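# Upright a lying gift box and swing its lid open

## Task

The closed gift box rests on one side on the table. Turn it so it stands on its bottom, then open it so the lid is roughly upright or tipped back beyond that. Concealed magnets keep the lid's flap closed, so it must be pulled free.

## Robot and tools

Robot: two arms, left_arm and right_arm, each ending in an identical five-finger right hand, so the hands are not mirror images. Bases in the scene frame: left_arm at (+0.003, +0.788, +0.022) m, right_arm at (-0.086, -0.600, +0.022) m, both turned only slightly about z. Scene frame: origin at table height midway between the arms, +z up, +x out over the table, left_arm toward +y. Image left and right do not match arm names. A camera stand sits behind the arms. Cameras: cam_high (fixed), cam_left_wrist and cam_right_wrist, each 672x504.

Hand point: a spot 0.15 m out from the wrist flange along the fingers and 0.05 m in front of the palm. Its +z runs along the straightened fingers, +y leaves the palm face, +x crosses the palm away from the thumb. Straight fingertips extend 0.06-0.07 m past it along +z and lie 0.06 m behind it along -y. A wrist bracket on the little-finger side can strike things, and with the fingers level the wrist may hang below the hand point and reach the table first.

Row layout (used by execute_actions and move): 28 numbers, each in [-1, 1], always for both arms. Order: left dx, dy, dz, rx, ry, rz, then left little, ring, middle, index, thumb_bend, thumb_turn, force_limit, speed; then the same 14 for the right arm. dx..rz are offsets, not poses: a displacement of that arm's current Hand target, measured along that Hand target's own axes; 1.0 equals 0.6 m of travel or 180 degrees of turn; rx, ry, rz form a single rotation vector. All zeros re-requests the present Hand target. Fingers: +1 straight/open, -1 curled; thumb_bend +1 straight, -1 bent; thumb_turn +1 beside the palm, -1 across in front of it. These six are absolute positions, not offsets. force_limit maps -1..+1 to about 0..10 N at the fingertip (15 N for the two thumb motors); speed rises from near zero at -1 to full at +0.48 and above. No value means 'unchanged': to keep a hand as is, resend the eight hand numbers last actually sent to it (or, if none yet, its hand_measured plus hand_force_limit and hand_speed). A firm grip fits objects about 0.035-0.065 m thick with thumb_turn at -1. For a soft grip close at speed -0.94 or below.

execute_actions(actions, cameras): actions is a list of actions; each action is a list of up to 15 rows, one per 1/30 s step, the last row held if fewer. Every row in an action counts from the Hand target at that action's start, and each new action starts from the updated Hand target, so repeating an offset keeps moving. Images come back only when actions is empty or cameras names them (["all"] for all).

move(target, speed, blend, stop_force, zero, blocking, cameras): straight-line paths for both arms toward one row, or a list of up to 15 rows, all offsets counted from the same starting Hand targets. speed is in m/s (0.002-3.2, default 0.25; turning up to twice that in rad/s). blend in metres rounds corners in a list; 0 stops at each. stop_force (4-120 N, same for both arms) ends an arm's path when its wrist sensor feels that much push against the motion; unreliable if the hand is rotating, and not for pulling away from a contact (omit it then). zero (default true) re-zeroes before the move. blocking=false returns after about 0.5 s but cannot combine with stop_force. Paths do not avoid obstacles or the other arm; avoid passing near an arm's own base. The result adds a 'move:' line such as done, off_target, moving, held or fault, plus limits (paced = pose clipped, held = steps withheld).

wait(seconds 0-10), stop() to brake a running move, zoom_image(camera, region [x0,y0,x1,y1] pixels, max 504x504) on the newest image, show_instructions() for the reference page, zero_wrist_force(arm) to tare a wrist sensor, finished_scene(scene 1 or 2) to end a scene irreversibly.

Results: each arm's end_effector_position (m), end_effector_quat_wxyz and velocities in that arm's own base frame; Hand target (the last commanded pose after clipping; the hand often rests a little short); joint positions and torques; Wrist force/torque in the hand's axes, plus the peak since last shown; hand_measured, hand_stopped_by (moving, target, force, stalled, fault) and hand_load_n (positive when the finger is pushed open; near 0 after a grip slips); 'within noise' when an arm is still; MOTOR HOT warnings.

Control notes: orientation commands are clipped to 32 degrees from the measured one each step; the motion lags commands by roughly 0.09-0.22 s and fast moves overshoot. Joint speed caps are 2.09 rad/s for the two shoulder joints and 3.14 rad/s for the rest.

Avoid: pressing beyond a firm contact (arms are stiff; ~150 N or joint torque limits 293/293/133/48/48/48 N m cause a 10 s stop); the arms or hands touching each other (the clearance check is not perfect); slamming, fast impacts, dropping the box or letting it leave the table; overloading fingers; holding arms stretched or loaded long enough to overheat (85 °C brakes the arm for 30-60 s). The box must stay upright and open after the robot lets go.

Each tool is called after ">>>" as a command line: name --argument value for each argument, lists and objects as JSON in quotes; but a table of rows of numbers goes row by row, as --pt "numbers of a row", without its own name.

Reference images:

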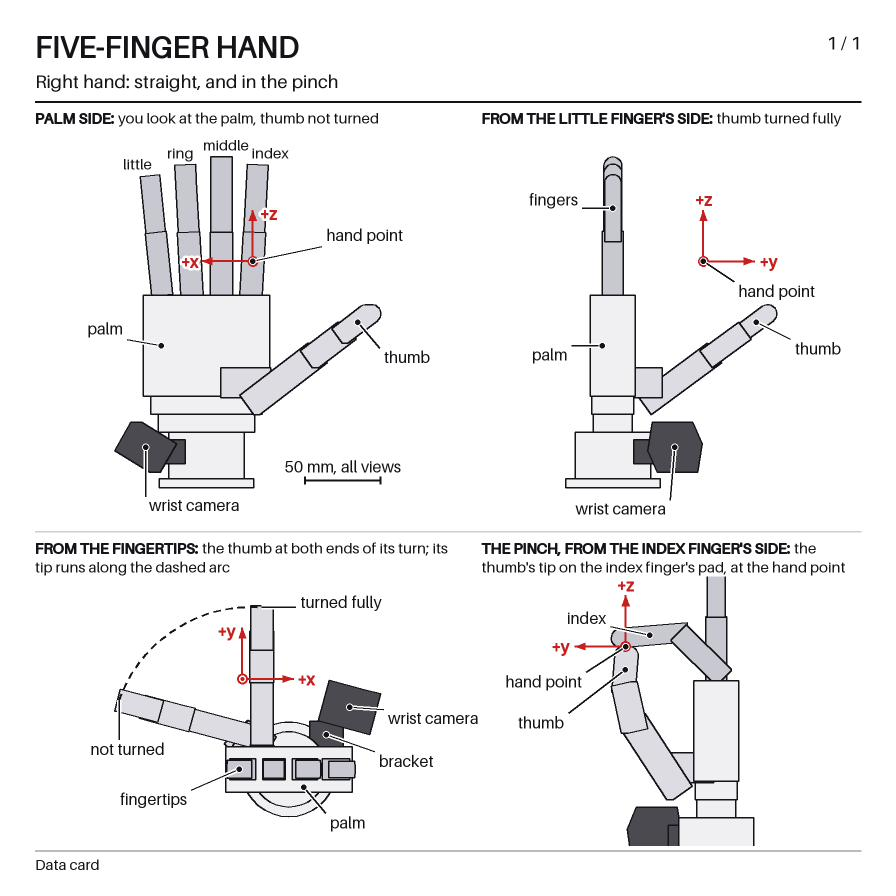

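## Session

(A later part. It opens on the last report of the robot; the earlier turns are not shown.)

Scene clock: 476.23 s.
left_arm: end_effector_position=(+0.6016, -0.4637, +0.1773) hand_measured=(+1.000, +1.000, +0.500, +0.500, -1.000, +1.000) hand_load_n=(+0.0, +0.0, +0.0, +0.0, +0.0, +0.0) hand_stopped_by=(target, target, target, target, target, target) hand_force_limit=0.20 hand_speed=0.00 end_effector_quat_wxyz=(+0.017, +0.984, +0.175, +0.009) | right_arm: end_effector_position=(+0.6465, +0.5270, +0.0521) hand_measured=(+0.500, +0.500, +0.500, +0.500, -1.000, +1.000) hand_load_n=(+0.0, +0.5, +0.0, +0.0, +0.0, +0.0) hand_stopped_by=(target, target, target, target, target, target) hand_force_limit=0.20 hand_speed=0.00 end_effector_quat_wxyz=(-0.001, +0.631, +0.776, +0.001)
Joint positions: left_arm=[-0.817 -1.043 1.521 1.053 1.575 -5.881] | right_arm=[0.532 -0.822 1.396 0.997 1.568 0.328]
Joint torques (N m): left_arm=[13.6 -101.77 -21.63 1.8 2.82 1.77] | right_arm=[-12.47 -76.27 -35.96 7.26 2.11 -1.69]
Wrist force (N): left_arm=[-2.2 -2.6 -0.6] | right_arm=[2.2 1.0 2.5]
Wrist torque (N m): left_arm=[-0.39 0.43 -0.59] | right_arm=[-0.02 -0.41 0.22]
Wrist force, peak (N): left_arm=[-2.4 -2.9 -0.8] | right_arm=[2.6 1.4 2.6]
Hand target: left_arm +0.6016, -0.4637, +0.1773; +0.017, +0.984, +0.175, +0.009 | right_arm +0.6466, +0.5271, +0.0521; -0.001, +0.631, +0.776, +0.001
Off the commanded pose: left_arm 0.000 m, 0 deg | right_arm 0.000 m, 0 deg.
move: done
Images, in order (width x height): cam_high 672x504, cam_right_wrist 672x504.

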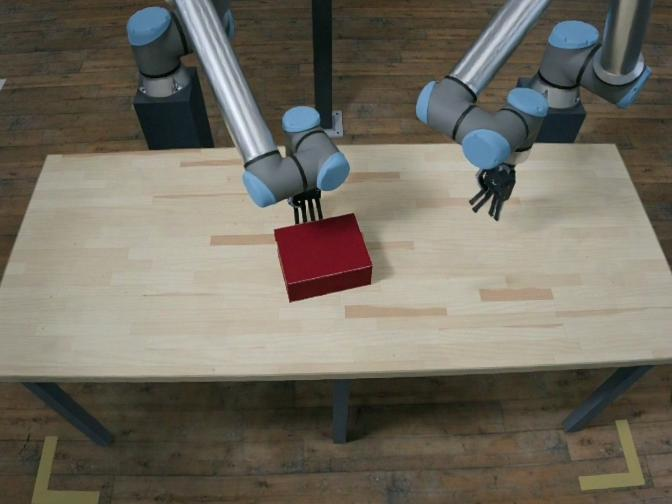

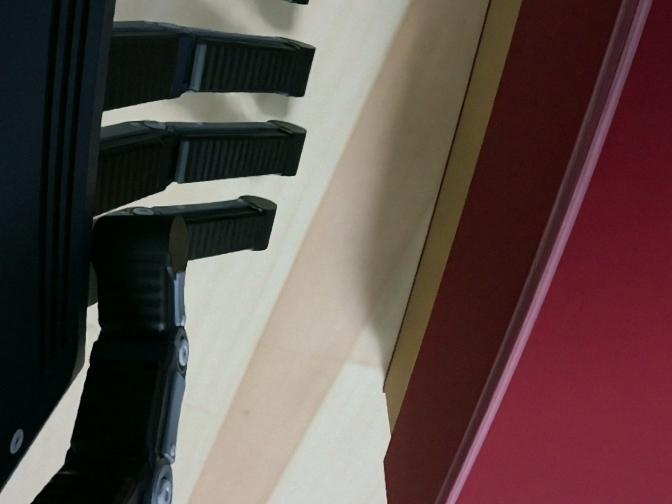

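>>> move --target '[0,0,0,0,0,0,1,1,0.5,0.5,-1,1,0.2,0,0,0.13,0.0,0,0,0,0.5,0.5,0.5,0.5,-1,1,0.2,0]' --speed 0.04 --stop_force 5 --cameras '["cam_high","cam_right_wrist"]'

>>> zoom_image --camera "cam_right_wrist" --region '[100, 0, 500, 300]'

Scene clock: 483.53 s.
left_arm: end_effector_position=(+0.6016, -0.4637, +0.1773) hand_measured=(+1.000, +1.000, +0.500, +0.500, -1.000, +1.000) hand_load_n=(+0.0, +0.0, +0.0, +0.0, +0.0, +0.0) hand_stopped_by=(target, target, target, target, target, target) hand_force_limit=0.20 hand_speed=0.00 end_effector_quat_wxyz=(+0.017, +0.984, +0.175, +0.009) | right_arm: end_effector_position=(+0.7230, +0.5429, +0.0521) hand_measured=(+0.500, +0.500, +0.500, +0.500, -1.000, +1.000) hand_load_n=(+0.0, +0.0, +1.0, +0.0, +0.0, +0.0) hand_stopped_by=(target, target, target, target, target, target) hand_force_limit=0.20 hand_speed=0.00 end_effector_quat_wxyz=(-0.001, +0.631, +0.776, +0.001)
Joint positions: left_arm=[-0.817 -1.043 1.521 1.053 1.575 -5.881] | right_arm=[0.502 -0.721 1.204 1.087 1.568 0.298]
Joint torques (N m): left_arm=[14.58 -101.5 -21.91 1.85 2.48 1.85] | right_arm=[-12.11 -81.18 -39.44 7.2 -2.2 -1.54]
Wrist force (N): left_arm=[-2.1 -2.5 -0.4] | right_arm=[2.1 -0.2 1.4]
Wrist torque (N m): left_arm=[-0.39 0.41 -0.58] | right_arm=[0.08 -0.39 0.18]
Wrist force, peak (N): left_arm=[-2.3 -3.0 -0.9] | right_arm=[2.6 1.3 2.8]
Hand target: left_arm +0.6016, -0.4637, +0.1773; +0.017, +0.984, +0.175, +0.009 | right_arm +0.7230, +0.5429, +0.0521; -0.001, +0.631, +0.776, +0.001
Off the commanded pose: left_arm 0.000 m, 0 deg | right_arm 0.000 m, 0 deg.
move: done
Images, in order (width x height): cam_high 672x504, cam_right_wrist 672x504.

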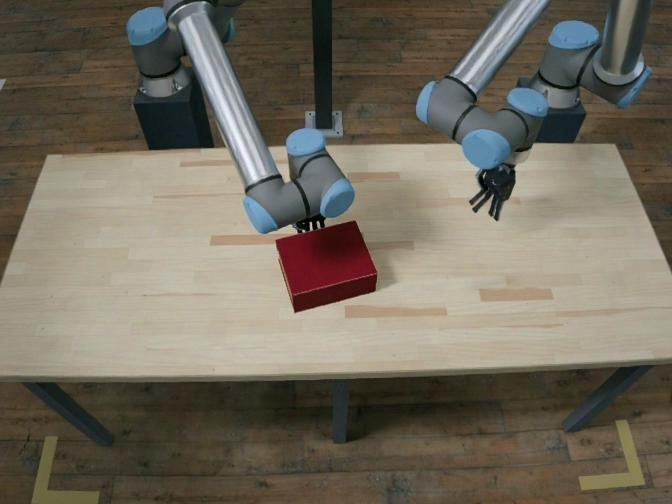

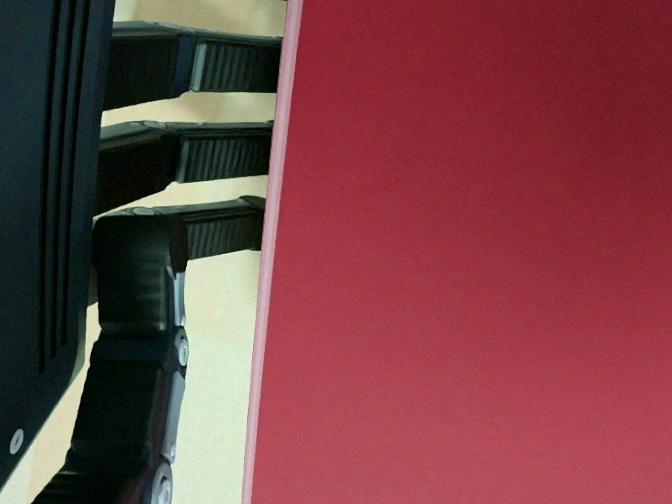

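Scaled by 1.260.

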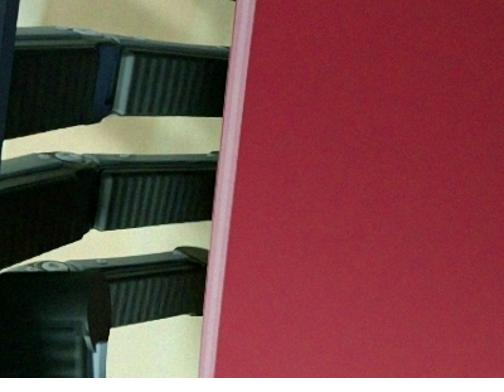

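>>> move --target '[0,0,0,0,0,0,1,1,0.5,0.5,-1,1,0.2,0,0,0.004,-0.07,0,0,0,0.5,0.5,0.5,0.5,-1,1,0.2,0]' --speed 0.03 --cameras '["cam_high","cam_right_wrist"]'

>>> zoom_image --camera "cam_high" --region '[220, 170, 420, 320]'

Scene clock: 490.43 s.
left_arm: end_effector_position=(+0.6016, -0.4637, +0.1773) hand_measured=(+1.000, +1.000, +0.500, +0.500, -1.000, +1.000) hand_load_n=(+0.0, +0.0, +0.0, +0.0, +0.0, +0.0) hand_stopped_by=(target, target, target, target, target, target) hand_force_limit=0.20 hand_speed=0.00 end_effector_quat_wxyz=(+0.017, +0.984, +0.175, +0.009) | right_arm: end_effector_position=(+0.7254, +0.5433, +0.0938) hand_measured=(+0.500, +0.500, +0.500, +0.500, -1.000, +1.000) hand_load_n=(+0.0, +0.0, +2.0, +0.0, +0.0, +0.0) hand_stopped_by=(target, target, target, target, target, target) hand_force_limit=0.20 hand_speed=0.00 end_effector_quat_wxyz=(-0.001, +0.631, +0.776, +0.001)
Joint positions: left_arm=[-0.817 -1.043 1.521 1.053 1.575 -5.881] | right_arm=[0.501 -0.75 1.178 1.143 1.568 0.297]
Joint torques (N m): left_arm=[13.27 -103.21 -21.59 1.84 2.8 1.82] | right_arm=[-10.98 -101.03 -39.85 7.62 -1.62 -1.65]
Wrist force (N): left_arm=[-2.1 -2.4 -0.9] | right_arm=[1.9 0.1 3.2]
Wrist torque (N m): left_arm=[-0.34 0.43 -0.58] | right_arm=[0.01 -0.39 0.16]
Wrist force, peak (N): left_arm=[-2.3 -3.0 -0.5] | right_arm=[2.2 0.5 3.9]
Hand target: left_arm +0.6016, -0.4637, +0.1773; +0.017, +0.984, +0.175, +0.009 | right_arm +0.7254, +0.5433, +0.0941; -0.001, +0.631, +0.776, +0.001
Off the commanded pose: left_arm 0.000 m, 0 deg | right_arm 0.000 m, 0 deg.
move: done
Images, in order (width x height): cam_high 672x504, cam_right_wrist 672x504.

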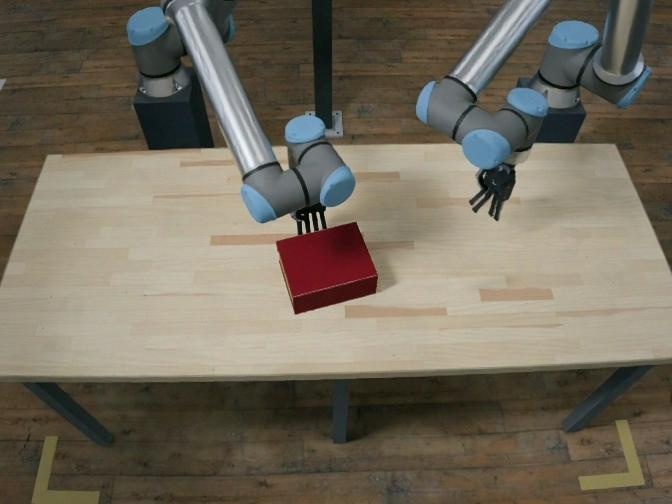

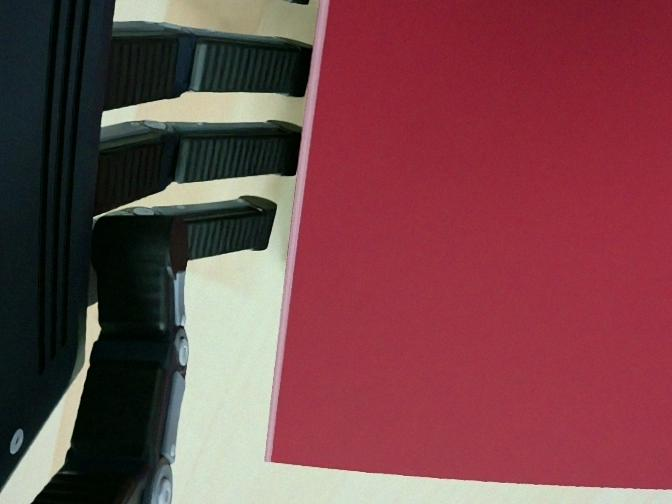

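Scaled by 2.520.

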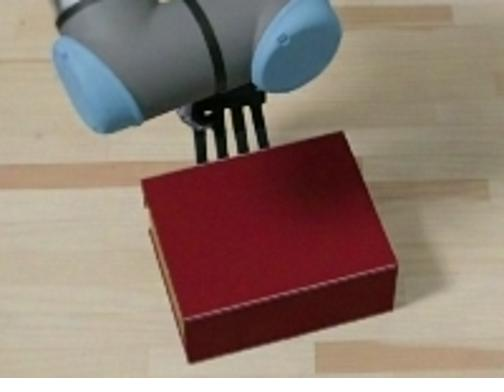

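>>> move --pt "0.03 0 -0.15 0 0 0 1 1 0.5 0.5 -1 1 0.2 0 -0.02 -0.05 0.0 0 0 0 0.5 0.5 0.5 0.5 -1 1 0.2 0" --pt "0.273 0.514 -0.15 0 0 0.567 1 1 0.5 0.5 -1 1 0.2 0 -0.06 -0.05 0.07 0 0 0 0.5 0.5 0.5 0.5 -1 1 0.2 0" --speed 0.4 --blend 0.05 --cameras '["all"]'

Scene clock: 517.80 s.
left_arm: end_effector_position=(+0.8574, -0.6925, +0.2799) hand_measured=(+1.000, +1.000, +0.500, +0.500, -1.000, +1.000) hand_load_n=(+0.0, +0.0, -0.5, +0.0, +0.0, +0.0) hand_stopped_by=(target, target, target, target, target, target) hand_force_limit=0.20 hand_speed=0.00 end_effector_quat_wxyz=(+0.000, +0.742, -0.615, +0.267) | right_arm: end_effector_position=(+0.7033, +0.5021, +0.0520) hand_measured=(+0.500, +0.500, +0.500, +0.500, -1.000, +1.000) hand_load_n=(+0.0, +0.0, +0.0, +0.0, +0.0, +0.0) hand_stopped_by=(target, target, target, target, target, target) hand_force_limit=0.20 hand_speed=0.00 end_effector_quat_wxyz=(-0.001, +0.631, +0.776, +0.001)
Joint positions: left_arm=[-0.824 -0.381 0.035 1.38 1.503 -4.134] | right_arm=[0.47 -0.784 1.324 1.03 1.568 0.265]
Joint torques (N m): left_arm=[-8.37 -146.25 -52.63 0.28 -2.68 2.06] | right_arm=[-11.67 -76.46 -24.26 1.11 -2.14 -1.7]
Wrist force (N): left_arm=[-0.6 -3.5 -0.3] | right_arm=[2.7 0.9 2.0]
Wrist torque (N m): left_arm=[-0.31 0.28 -0.64] | right_arm=[0.00 -0.47 0.24]
Wrist force, peak (N): left_arm=[-2.0 -3.5 -1.8] | right_arm=[2.6 0.5 3.7]
Hand target: left_arm +0.8592, -0.6939, +0.2807; +0.004, +0.755, -0.655, +0.019 | right_arm +0.7033, +0.5021, +0.0520; -0.001, +0.631, +0.776, +0.001
Off the commanded pose: left_arm 0.002 m, 29 deg | right_arm 0.000 m, 0 deg.
elbow stopped short (left arm): the move would have taken joint 3 (elbow) straighter than the controller allows.
move: off_target (left_arm); blend cut to 0.0459 m at target 1

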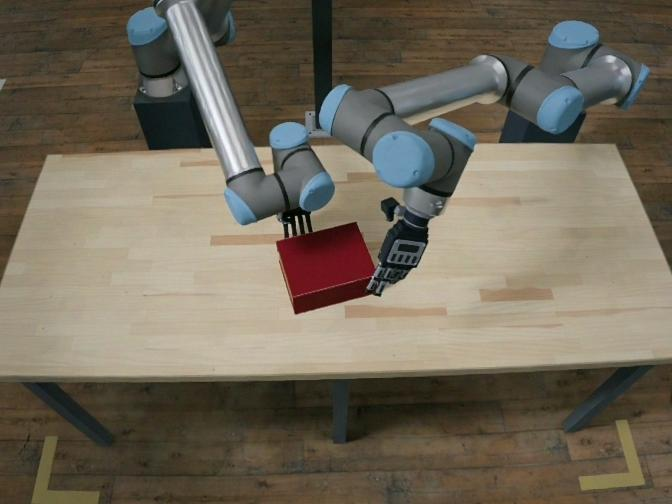

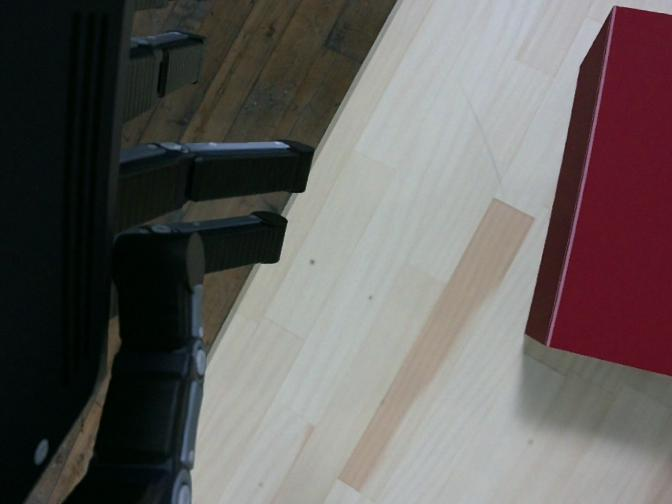

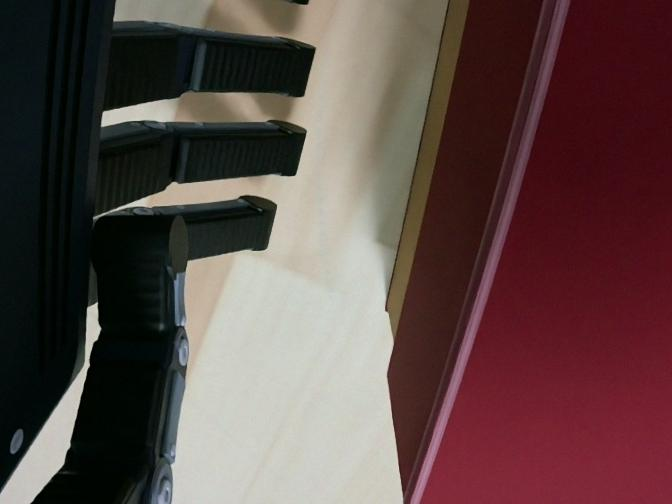

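>>> move --pt "0.05 0 0.15 0 0 0 1 1 0.5 0.5 -1 1 0.2 0 0 0 0.0 0 0 0 0.5 0.5 0.5 0.5 -1 1 0.2 0" --pt "0.141 0.048 0.317 0 0 0 1 1 0.5 0.5 -1 1 0.2 0 0 0 0.0 0 0 0 0.5 0.5 0.5 0.5 -1 1 0.2 0" --speed 0.25 --blend 0.03 --cameras '["all"]'

Scene clock: 531.20 s.
left_arm: end_effector_position=(+0.8504, -0.7614, +0.1301) hand_measured=(+1.000, +1.000, +0.500, +0.500, -1.000, +1.000) hand_load_n=(+0.0, +0.0, +0.0, +0.0, +0.0, +0.0) hand_stopped_by=(target, target, target, target, target, target) hand_force_limit=0.20 hand_speed=0.00 end_effector_quat_wxyz=(+0.006, +0.742, -0.619, +0.256) | right_arm: end_effector_position=(+0.7033, +0.5021, +0.0520) hand_measured=(+0.500, +0.500, +0.500, +0.500, -1.000, +1.000) hand_load_n=(+0.0, +0.0, +0.0, +0.0, +0.0, +0.0) hand_stopped_by=(target, target, target, target, target, target) hand_force_limit=0.20 hand_speed=0.00 end_effector_quat_wxyz=(-0.001, +0.631, +0.776, +0.001)
Joint positions: left_arm=[-0.869 -0.248 0.035 1.27 1.497 -4.172] | right_arm=[0.47 -0.784 1.324 1.03 1.568 0.265]
Joint torques (N m): left_arm=[15.68 -150.95 -47.01 5.03 2.14 1.77] | right_arm=[-11.7 -78.42 -24.58 0.93 -2.34 -1.73]
Wrist force (N): left_arm=[-1.1 -3.1 -0.2] | right_arm=[2.6 0.6 1.9]
Wrist torque (N m): left_arm=[-0.28 0.39 -0.62] | right_arm=[-0.04 -0.45 0.22]
Wrist force, peak (N): left_arm=[-0.2 -4.8 -3.6] | right_arm=[2.7 0.4 2.6]
Hand target: left_arm +0.8504, -0.7612, +0.1305; +0.006, +0.742, -0.619, +0.256 (not the last commanded pose) | right_arm +0.7033, +0.5021, +0.0520; -0.001, +0.631, +0.776, +0.001
Off the commanded pose: left_arm 0.046 m, 28 deg | right_arm 0.000 m, 0 deg.
elbow stopped short (left arm): the move would have taken joint 3 (elbow) straighter than the controller allows.
move: held (left_arm; a check stopped the path); limits=held
pose unreachable (left arm): on one or more control steps of this call, first in action 0 (counted from 0), this arm could not follow its commanded pose, so it was not sent that pose on those steps. It may still have moved: this result reports where it is.
cause: moving toward the commanded pose would bring a part of the arm too close to another arm (a part of this arm just beyond joint 3 (elbow) and a part of the right arm just beyond its joint 4 (wrist 1), at the place that arm is still heading or pushing toward).

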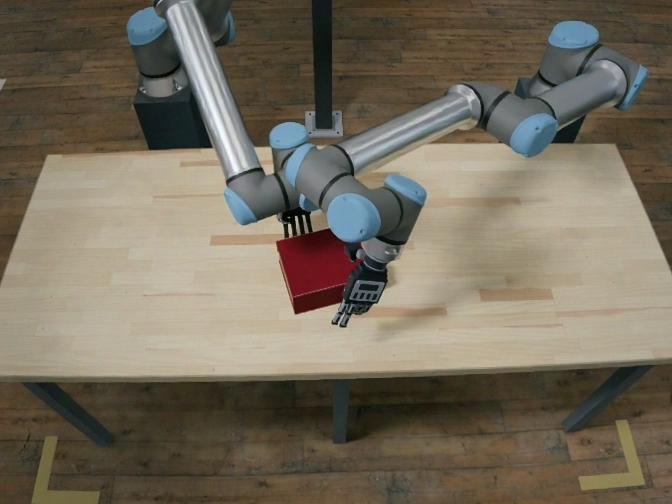

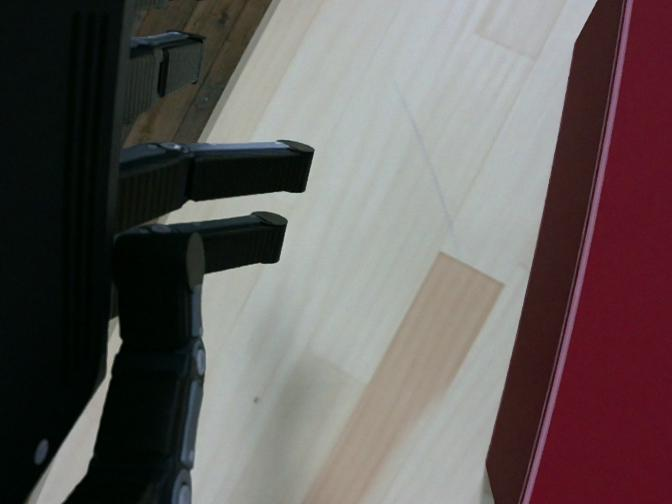

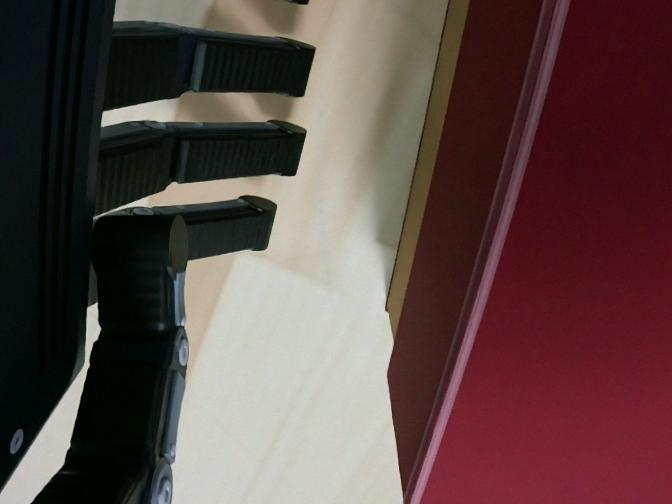

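>>> move --target '[-0.029,0.023,0.065,0,0,0,1,1,0.5,0.5,-1,1,0.2,0,0,-0.25,-0.15,0,0,0,0.5,0.5,0.5,0.5,-1,1,0.2,0]' --speed 0.25

>>> move --target '[0.015,0.288,-0.095,0,0,0,1,1,0.5,0.5,-1,1,0.2,0,0,0,0.0,0,0,0,0.5,0.5,0.5,0.5,-1,1,0.2,0]' --speed 0.06 --stop_force 15 --cameras '["all"]'

Scene clock: 541.47 s.
left_arm: end_effector_position=(+0.8505, -0.7612, +0.0856) hand_measured=(+1.000, +1.000, +0.500, +0.500, -1.000, +1.000) hand_load_n=(+0.0, +0.0, +0.0, +0.0, +0.0, +0.0) hand_stopped_by=(target, target, target, target, target, target) hand_force_limit=0.20 hand_speed=0.00 end_effector_quat_wxyz=(+0.006, +0.742, -0.619, +0.256) end_effector_velocity=(+0.000, +0.000, +0.002) end_effector_angular_velocity=(-0.001, -0.002, +0.000) | right_arm: end_effector_position=(+0.5566, +0.4714, +0.1420) hand_measured=(+0.500, +0.500, +0.500, +0.500, -1.000, +1.000) hand_load_n=(+0.0, +0.0, +0.0, +0.5, +0.5, +0.0) hand_stopped_by=(target, target, target, target, target, target) hand_force_limit=0.20 hand_speed=0.00 end_effector_quat_wxyz=(-0.001, +0.631, +0.776, +0.001)
Joint positions: left_arm=[-0.869 -0.317 0.254 1.12 1.497 -4.171] | right_arm=[0.528 -1.048 1.606 1.013 1.568 0.324]
Joint velocities: left_arm=[0 -0.004 0.005 -0.003 -0.001 0] | right_arm=[within noise]
Joint torques (N m): left_arm=[-9.65 -151.17 -26.31 0.87 -2.7 -2.29] | right_arm=[16.64 -79.54 -24.85 7.74 -2.36 1.96]
Wrist force (N): left_arm=[-1.0 -3.1 -0.5] | right_arm=[1.8 1.4 2.1]
Wrist torque (N m): left_arm=[-0.26 0.37 -0.56] | right_arm=[0.10 -0.35 -0.12]
Wrist force, peak (N): left_arm=[-1.2 -3.5 0.1] | right_arm=[2.8 1.6 2.8]
Hand target: left_arm +0.8505, -0.7612, +0.0856; +0.006, +0.742, -0.619, +0.256 | right_arm +0.5565, +0.4714, +0.1421; -0.001, +0.631, +0.776, +0.001
Off the commanded pose: left_arm 0.000 m, 0 deg | right_arm 0.000 m, 0 deg.
move: done

Scene clock: 544.47 s.
left_arm: end_effector_position=(+0.7530, -0.7774, +0.0854) hand_measured=(+1.000, +1.000, +0.500, +0.500, -1.000, +1.000) hand_load_n=(+0.0, -0.5, +0.0, +0.0, +0.0, +0.0) hand_stopped_by=(target, target, target, target, target, target) hand_force_limit=0.20 hand_speed=0.00 end_effector_quat_wxyz=(+0.006, +0.742, -0.619, +0.256) | right_arm: end_effector_position=(+0.5565, +0.4714, +0.1421) hand_measured=(+0.500, +0.500, +0.500, +0.500, -1.000, +1.000) hand_load_n=(+0.0, +0.5, +0.0, +0.0, +0.0, +0.0) hand_stopped_by=(target, target, target, target, target, target) hand_force_limit=0.20 hand_speed=0.00 end_effector_quat_wxyz=(-0.001, +0.631, +0.776, +0.001)
Joint positions: left_arm=[-0.955 -0.536 0.689 0.912 1.455 -4.246] | right_arm=[0.529 -1.048 1.606 1.013 1.568 0.324]
Joint torques (N m): left_arm=[13.82 -103.9 -54.69 4.96 2.75 1.72] | right_arm=[16.25 -80.65 -24.35 7.49 -2.3 2.02]
Wrist force (N): left_arm=[-1.0 -3.1 -0.3] | right_arm=[2.2 1.0 2.0]
Wrist torque (N m): left_arm=[-0.22 0.38 -0.64] | right_arm=[0.04 -0.40 -0.11]
Wrist force, peak (N): left_arm=[-1.0 -5.7 0.0] | right_arm=[2.3 1.4 2.6]
Hand target: left_arm +0.7530, -0.7774, +0.0854; +0.006, +0.742, -0.619, +0.256 (not the last commanded pose) | right_arm +0.5565, +0.4714, +0.1421; -0.001, +0.631, +0.776, +0.001
Off the commanded pose: left_arm 0.083 m, 0 deg | right_arm 0.000 m, 0 deg.
move: held (left_arm; a check stopped the path); limits=held
pose unreachable (left arm): on one or more control steps of this call, first in action 0 (counted from 0), this arm could not follow its commanded pose, so it was not sent that pose on those steps. It may still have moved: this result reports where it is.
cause: moving toward the commanded pose would bring a part of the arm too close to another arm (a part of this arm just beyond joint 3 (elbow) and a part of the right arm just beyond its joint 4 (wrist 1), at the place that arm is still heading or pushing toward).

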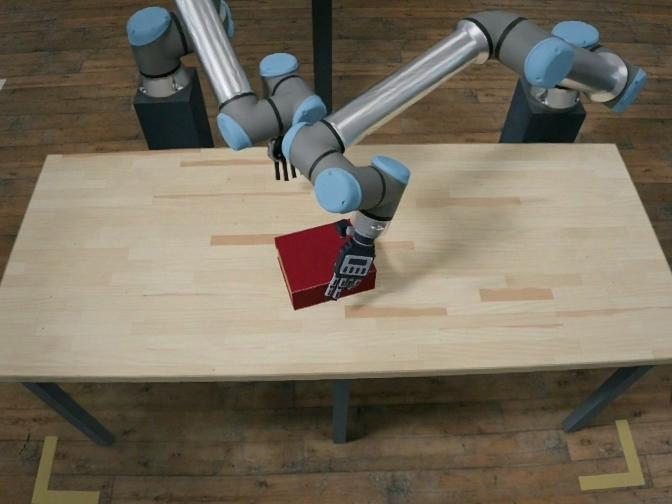

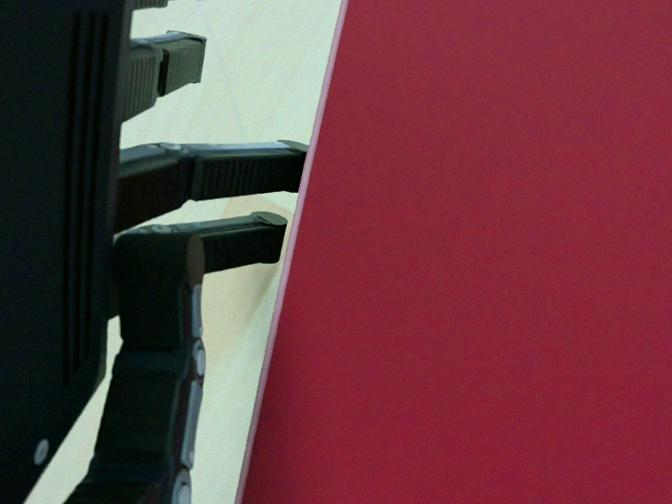

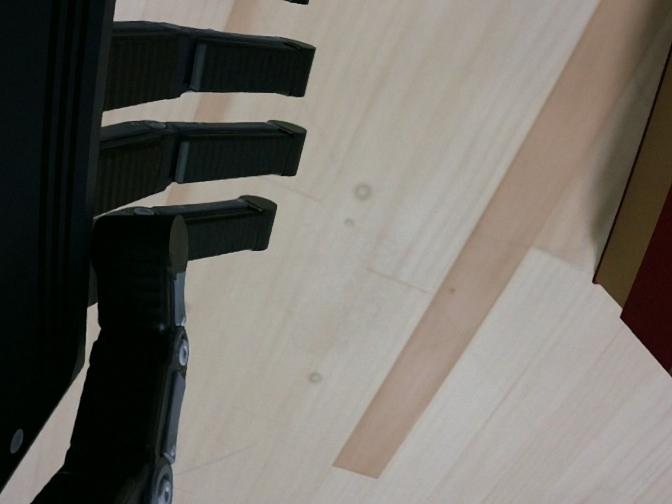

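>>> move --pt "0.039 -0.105 -0.137 0 0 0 1 1 0.5 0.5 -1 1 0.2 0 0 0 -0.05 0 0 0 0.5 0.5 0.5 0.5 -1 1 0.2 0" --pt "-0.48 -0.003 -0.472 -0.183 -0.017 0.5 1 1 0.5 0.5 -1 1 0.2 0 -0.345 0.257 -0.18 0 0 -0.5 0.5 0.5 0.5 0.5 -1 1 0.2 0" --speed 0.4 --blend 0.03 --cameras '["all"]'

Scene clock: 563.57 s.
left_arm: end_effector_position=(+0.6200, -0.4209, +0.2208) hand_measured=(+1.000, +1.000, +0.500, +0.500, -1.000, +1.000) hand_load_n=(-0.5, +0.0, +0.0, +0.0, +0.0, +0.0) hand_stopped_by=(target, target, target, target, target, target) hand_force_limit=0.20 hand_speed=0.00 end_effector_quat_wxyz=(-0.001, -0.070, +0.998, +0.000) | right_arm: end_effector_position=(+0.7495, +0.2998, +0.2495) hand_measured=(+0.500, +0.500, +0.500, +0.500, -1.000, +1.000) hand_load_n=(+0.0, +0.0, +0.0, +0.0, +0.0, +0.0) hand_stopped_by=(target, target, target, target, target, target) hand_force_limit=0.20 hand_speed=0.00 end_effector_quat_wxyz=(+0.000, -0.102, +0.995, +0.001)
Joint positions: left_arm=[-0.909 -0.989 1.356 1.205 1.572 -2.621] | right_arm=[0.081 -1.009 1.334 1.246 1.568 -1.694]
Joint torques (N m): left_arm=[-8.27 -109.09 -23.65 1.97 -2.41 2.35] | right_arm=[-11.58 -68.52 -40.86 7.7 -2.48 -1.82]
Wrist force (N): left_arm=[-2.3 -2.8 -0.1] | right_arm=[2.8 1.3 2.0]
Wrist torque (N m): left_arm=[-0.39 0.39 -0.60] | right_arm=[0.08 -0.49 0.24]
Wrist force, peak (N): left_arm=[-0.4 -4.2 -1.2] | right_arm=[2.6 1.1 2.8]
Hand target: left_arm +0.6200, -0.4209, +0.2208; -0.001, -0.070, +0.998, +0.000 | right_arm +0.7496, +0.2997, +0.2495; +0.000, -0.102, +0.995, +0.001
Off the commanded pose: left_arm 0.000 m, 0 deg | right_arm 0.000 m, 0 deg.
move: done

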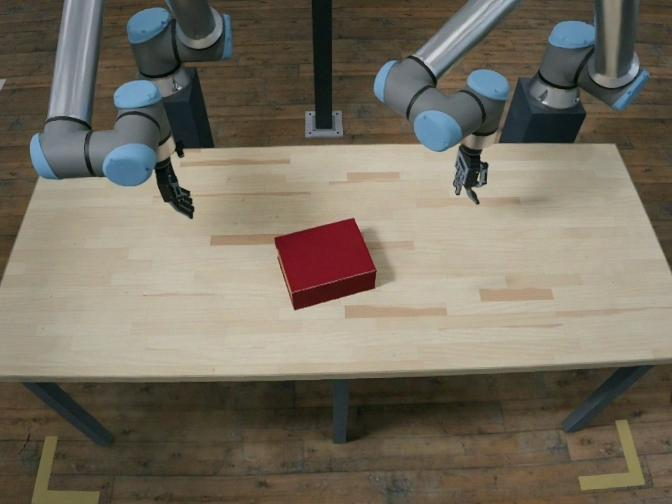

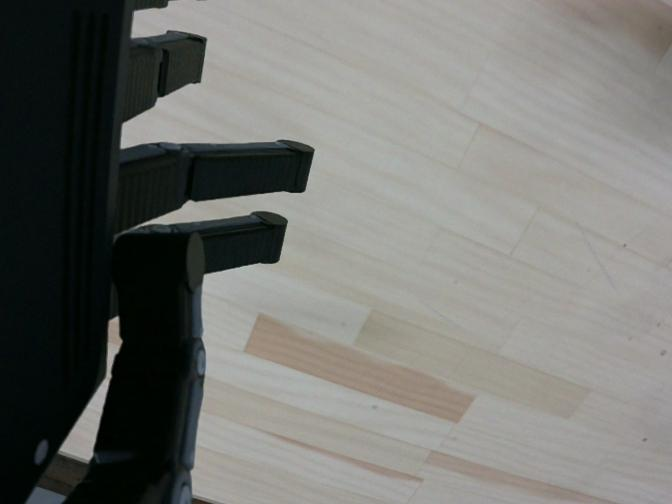

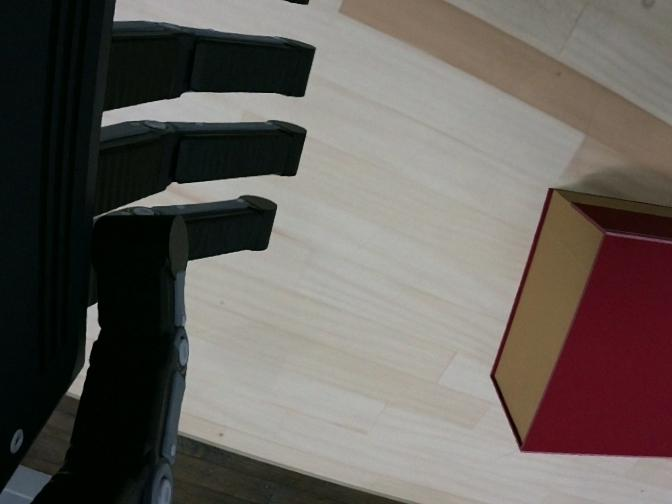

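>>> move --pt "0 0 0 0 0 0 0.5 0.5 0.5 0.5 -1 1 0.2 0 -0.313 0.515 0.1 0 0 -0.534 0.5 0.5 0.5 0.5 -1 1 0.2 0" --pt "0 0 0 0 0 0 0.5 0.5 0.5 0.5 -1 1 0.2 0 -0.313 0.515 0.3 0 0 -0.534 0.5 0.5 0.5 0.5 -1 1 0.2 0" --speed 0.35 --cameras '["all"]'

Scene clock: 584.80 s.
left_arm: end_effector_position=(+0.6200, -0.4209, +0.2208) hand_measured=(+0.500, +0.500, +0.500, +0.500, -1.000, +1.000) hand_load_n=(+0.0, +0.0, +0.0, +0.0, +0.0, +0.0) hand_stopped_by=(target, target, target, target, target, target) hand_force_limit=0.20 hand_speed=0.00 end_effector_quat_wxyz=(-0.001, -0.070, +0.998, +0.000) | right_arm: end_effector_position=(+0.8685, +0.6394, +0.0702) hand_measured=(+0.500, +0.500, +0.500, +0.500, -1.000, +1.000) hand_load_n=(+0.0, +0.0, +0.0, +0.0, +0.0, +0.0) hand_stopped_by=(target, target, target, target, target, target) hand_force_limit=0.20 hand_speed=0.00 end_effector_quat_wxyz=(-0.103, +0.792, -0.601, +0.033)
Joint positions: left_arm=[-0.909 -0.99 1.356 1.205 1.572 -2.62] | right_arm=[0.425 -0.174 0.035 1.497 1.532 -2.985]
Joint torques (N m): left_arm=[-5.86 -109.26 -33.92 5.89 1.63 1.71] | right_arm=[18.6 -105.87 -33.45 1 1.97 -2.04]
Wrist force (N): left_arm=[-1.8 -2.8 -0.2] | right_arm=[1.9 0.6 2.6]
Wrist torque (N m): left_arm=[-0.37 0.31 -0.57] | right_arm=[-0.11 -0.38 0.18]
Wrist force, peak (N): left_arm=[-2.1 -3.2 -0.6] | right_arm=[2.4 0.6 3.6]
Hand target: left_arm +0.6200, -0.4209, +0.2208; -0.001, -0.070, +0.998, +0.000 | right_arm +0.8706, +0.6409, +0.0702; -0.001, +0.808, -0.589, -0.001
Off the commanded pose: left_arm 0.000 m, 0 deg | right_arm 0.003 m, 13 deg.
elbow stopped short (right arm): the move would have taken joint 3 (elbow) straighter than the controller allows.
move: off_target (right_arm)

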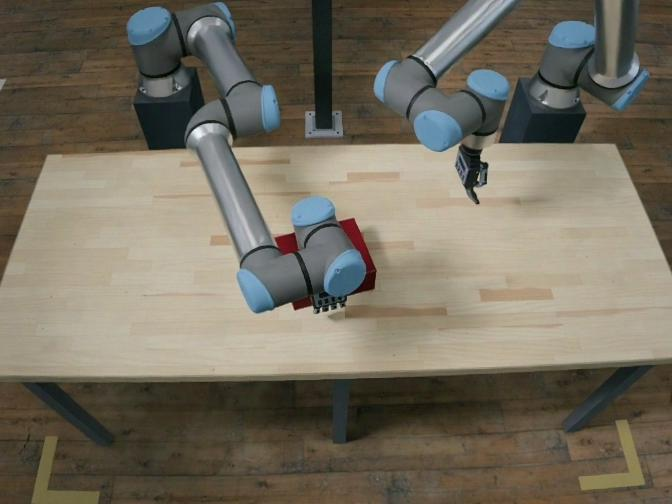

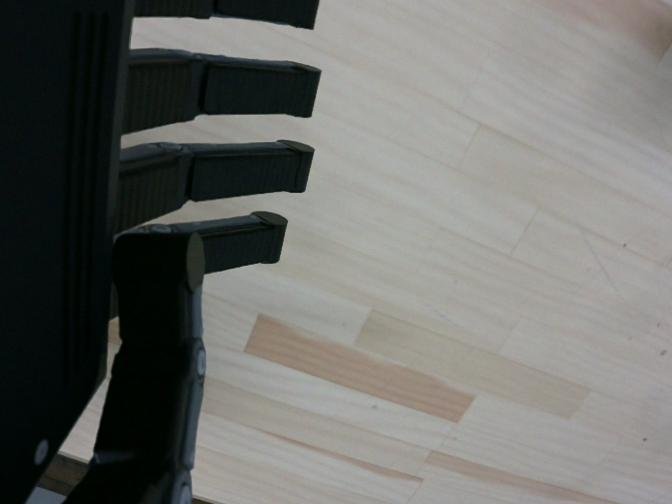

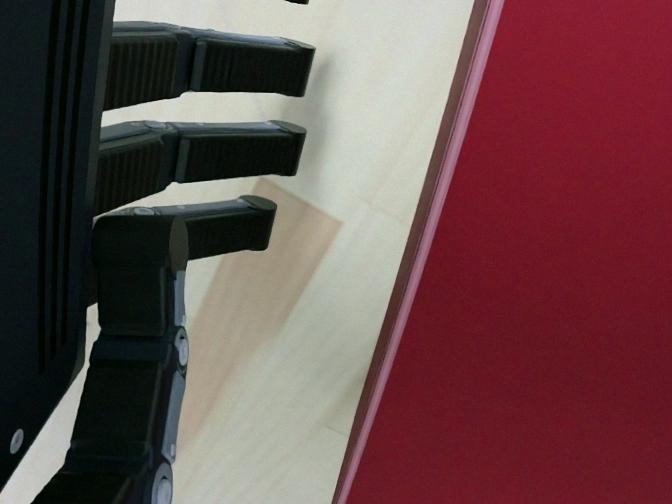

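>>> move --target '[0,0,0,0,0,0,0.5,0.5,0.5,0.5,-1,1,0.2,0,0,0.25,0.0,0,0,0,0.5,0.5,0.5,0.5,-1,1,0.2,0]' --speed 0.08 --cameras '["all"]'

Scene clock: 589.27 s.
left_arm: end_effector_position=(+0.6200, -0.4209, +0.2208) hand_measured=(+0.500, +0.500, +0.500, +0.500, -1.000, +1.000) hand_load_n=(+0.0, +0.0, +0.0, +0.0, +0.0, +0.0) hand_stopped_by=(target, target, target, target, target, target) hand_force_limit=0.20 hand_speed=0.00 end_effector_quat_wxyz=(-0.001, -0.070, +0.998, +0.000) | right_arm: end_effector_position=(+0.7279, +0.5950, +0.0702) hand_measured=(+0.500, +0.500, +0.500, +0.500, -1.000, +1.000) hand_load_n=(-0.5, +0.5, +1.0, +0.0, +0.0, +0.0) hand_stopped_by=(target, target, target, target, target, target) hand_force_limit=0.20 hand_speed=0.00 end_effector_quat_wxyz=(-0.001, +0.808, -0.589, -0.001)
Joint positions: left_arm=[-0.909 -0.99 1.356 1.205 1.572 -2.62] | right_arm=[0.456 -0.505 0.752 1.323 1.568 -2.997]
Joint torques (N m): left_arm=[-3.92 -107.92 -44.51 6.12 1.45 1.87] | right_arm=[16.7 -114.33 -28.12 1.33 2.52 -1.85]
Wrist force (N): left_arm=[-2.1 -2.5 -0.3] | right_arm=[2.0 -0.6 1.9]
Wrist torque (N m): left_arm=[-0.33 0.35 -0.58] | right_arm=[0.01 -0.35 0.15]
Wrist force, peak (N): left_arm=[-2.3 -2.9 -0.5] | right_arm=[2.3 0.6 3.1]
Hand target: left_arm +0.6200, -0.4209, +0.2208; -0.001, -0.070, +0.998, +0.000 | right_arm +0.7278, +0.5949, +0.0702; -0.001, +0.808, -0.589, -0.001
Off the commanded pose: left_arm 0.000 m, 0 deg | right_arm 0.000 m, 0 deg.
move: done

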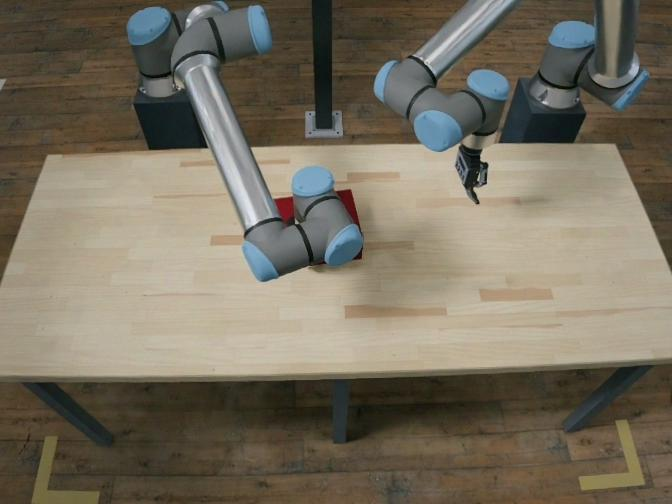

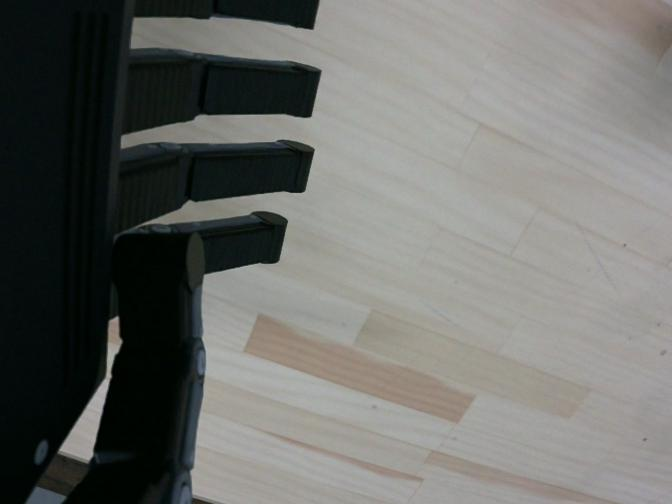

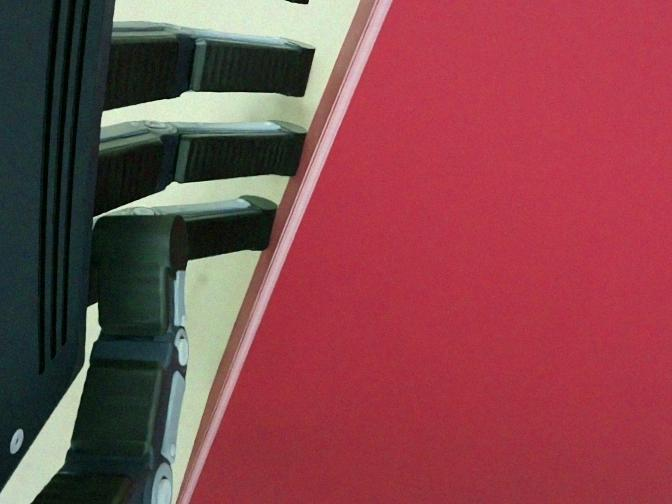

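>>> move --pt "0.402 -0.67 0 0 0 0.523 0.5 0.5 0.5 0.5 -1 1 0.2 0 0 0 0.0 0 0 0 0.5 0.5 0.5 0.5 -1 1 0.2 0" --pt "0.402 -0.67 0.287 0 0 0.523 0.5 0.5 0.5 0.5 -1 1 0.2 0 0 0 0.0 0 0 0 0.5 0.5 0.5 0.5 -1 1 0.2 0" --speed 0.35 --cameras '["all"]'

Scene clock: 601.10 s.
left_arm: end_effector_position=(+0.4927, -0.7170, +0.2208) hand_measured=(+0.500, +0.500, +0.500, +0.500, -1.000, +1.000) hand_load_n=(+0.5, +0.0, +0.0, +0.0, +0.0, +0.0) hand_stopped_by=(target, target, target, target, target, target) hand_force_limit=0.20 hand_speed=0.00 end_effector_quat_wxyz=(+0.001, +0.474, +0.881, +0.000) | right_arm: end_effector_position=(+0.7278, +0.5949, +0.0702) hand_measured=(+0.500, +0.500, +0.500, +0.500, -1.000, +1.000) hand_load_n=(+0.0, +0.0, +0.5, +0.5, +0.0, +0.0) hand_stopped_by=(target, target, target, target, target, target) hand_force_limit=0.20 hand_speed=0.00 end_effector_quat_wxyz=(-0.001, +0.808, -0.589, -0.001)
Joint positions: left_arm=[-1.249 -0.874 1.162 1.281 1.57 -1.833] | right_arm=[0.456 -0.505 0.753 1.323 1.568 -2.997]
Joint torques (N m): left_arm=[12.75 -119.38 -24.62 2.01 1.6 -2.28] | right_arm=[16.55 -112.86 -28.57 1.19 2.03 -1.27]
Wrist force (N): left_arm=[-2.2 -2.6 -0.3] | right_arm=[2.4 -0.7 1.1]
Wrist torque (N m): left_arm=[-0.40 0.38 -0.26] | right_arm=[0.03 -0.39 0.18]
Wrist force, peak (N): left_arm=[-4.5 -9.2 0.6] | right_arm=[2.5 -0.9 2.0]
Hand target: left_arm +0.4928, -0.7169, +0.2209; +0.001, +0.473, +0.881, +0.000 (not the last commanded pose) | right_arm +0.7278, +0.5949, +0.0702; -0.001, +0.808, -0.589, -0.001
Off the commanded pose: left_arm 0.226 m, 30 deg | right_arm 0.000 m, 0 deg.
move: held (left_arm; a check stopped the path); path passed 0 of 2 targets; limits=held
pose unreachable (left arm): on one or more control steps of this call, first in action 0 (counted from 0), this arm could not follow its commanded pose, so it was not sent that pose on those steps. It may still have moved: this result reports where it is.
cause: moving toward the commanded pose would bring a part of the arm too close to another arm (a part of this arm just beyond joint 3 (elbow) and a part of the right arm just beyond its joint 2 (shoulder lift), 23 mm apart when this arm was first held).

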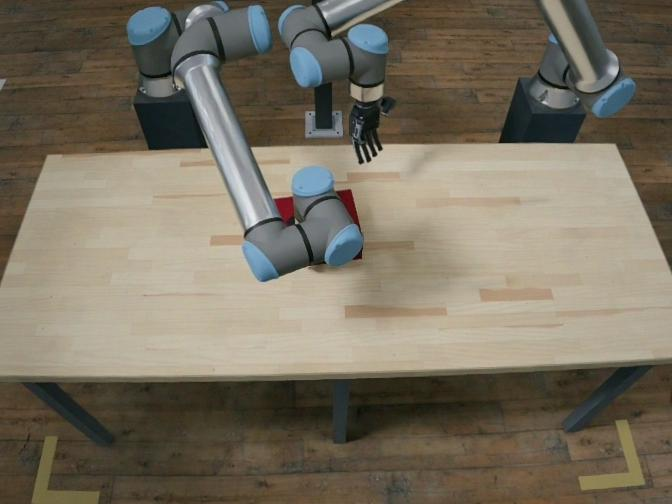

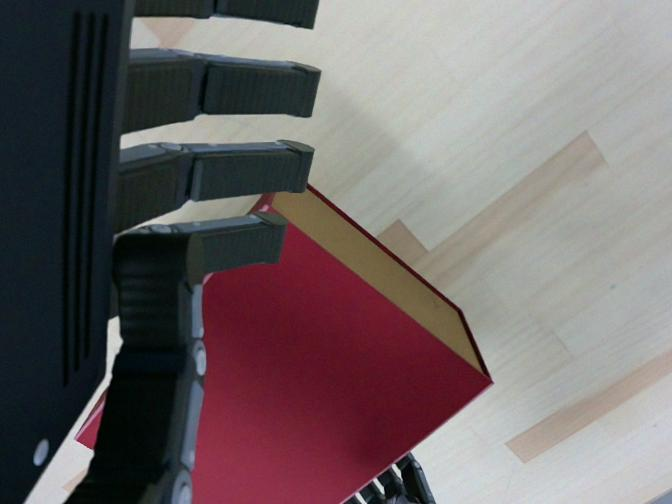

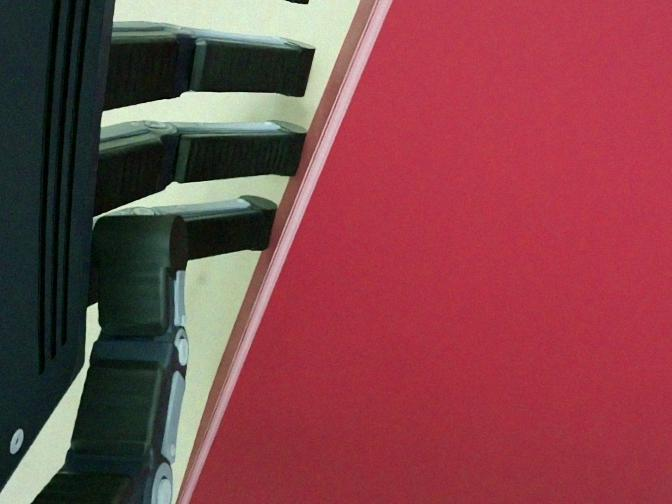

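>>> move --pt "0 -0.15 0 0 0 0 0.5 0.5 0.5 0.5 -1 1 0.2 0 0.15 -0.025 0.0 0 0 0 0.5 0.5 0.5 0.5 -1 1 0.2 0" --pt "0 -0.15 0 0 0 0 0.5 0.5 0.5 0.5 -1 1 0.2 0 0.15 0.2 0.0 0 0 0 0.5 0.5 0.5 0.5 -1 1 0.2 0" --speed 0.1 --cameras '["all"]'

Scene clock: 615.27 s.
left_arm: end_effector_position=(+0.4177, -0.7666, +0.2208) hand_measured=(+0.500, +0.500, +0.500, +0.500, -1.000, +1.000) hand_load_n=(+0.0, +0.0, +0.0, +0.0, +0.0, +0.0) hand_stopped_by=(target, target, target, target, target, target) hand_force_limit=0.20 hand_speed=0.00 end_effector_quat_wxyz=(+0.001, +0.473, +0.881, +0.000) | right_arm: end_effector_position=(+0.6413, +0.4726, +0.0700) hand_measured=(+0.500, +0.500, +0.500, +0.500, -1.000, +1.000) hand_load_n=(+0.0, +0.0, +0.0, +1.0, +0.0, +0.0) hand_stopped_by=(target, target, target, target, target, target) hand_force_limit=0.20 hand_speed=0.00 end_effector_quat_wxyz=(-0.001, +0.808, -0.589, -0.001)
Joint positions: left_arm=[-1.352 -0.857 1.133 1.293 1.57 -1.937] | right_arm=[0.369 -0.765 1.253 1.083 1.568 -3.083]
Joint torques (N m): left_arm=[-10.17 -84.61 -51.86 6.62 -2.59 -2.16] | right_arm=[16.72 -98.5 -25.1 1.41 -2.49 1.88]
Wrist force (N): left_arm=[-2.1 -2.4 -0.2] | right_arm=[2.2 0.4 2.3]
Wrist torque (N m): left_arm=[-0.41 0.36 -0.25] | right_arm=[0.02 -0.34 -0.10]
Wrist force, peak (N): left_arm=[-2.2 -3.9 -0.4] | right_arm=[3.0 0.2 2.6]
Hand target: left_arm +0.4177, -0.7666, +0.2208; +0.001, +0.473, +0.881, +0.000 | right_arm +0.6411, +0.4725, +0.0700; -0.001, +0.808, -0.589, -0.001
Off the commanded pose: left_arm 0.000 m, 0 deg | right_arm 0.000 m, 0 deg.
move: done

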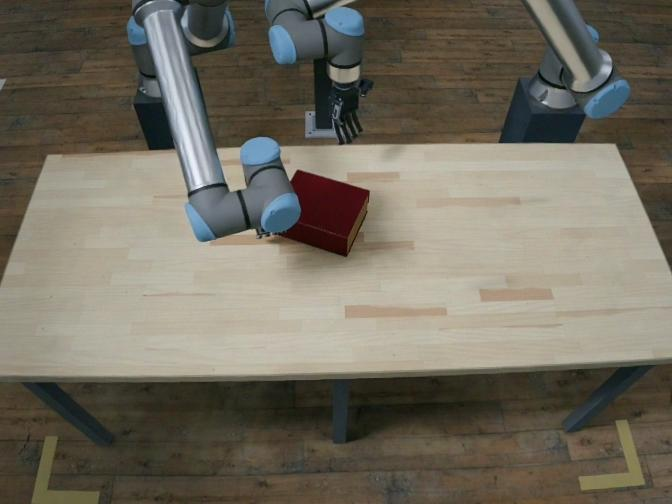

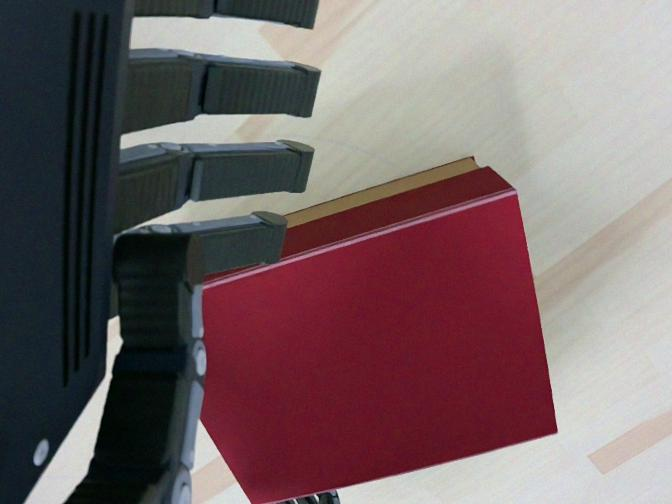

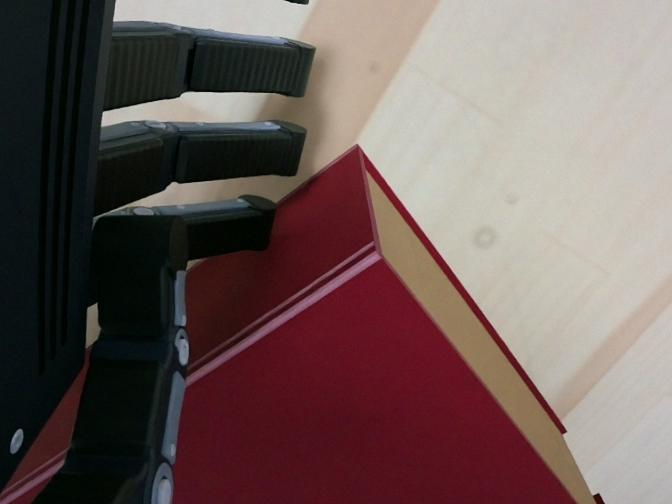

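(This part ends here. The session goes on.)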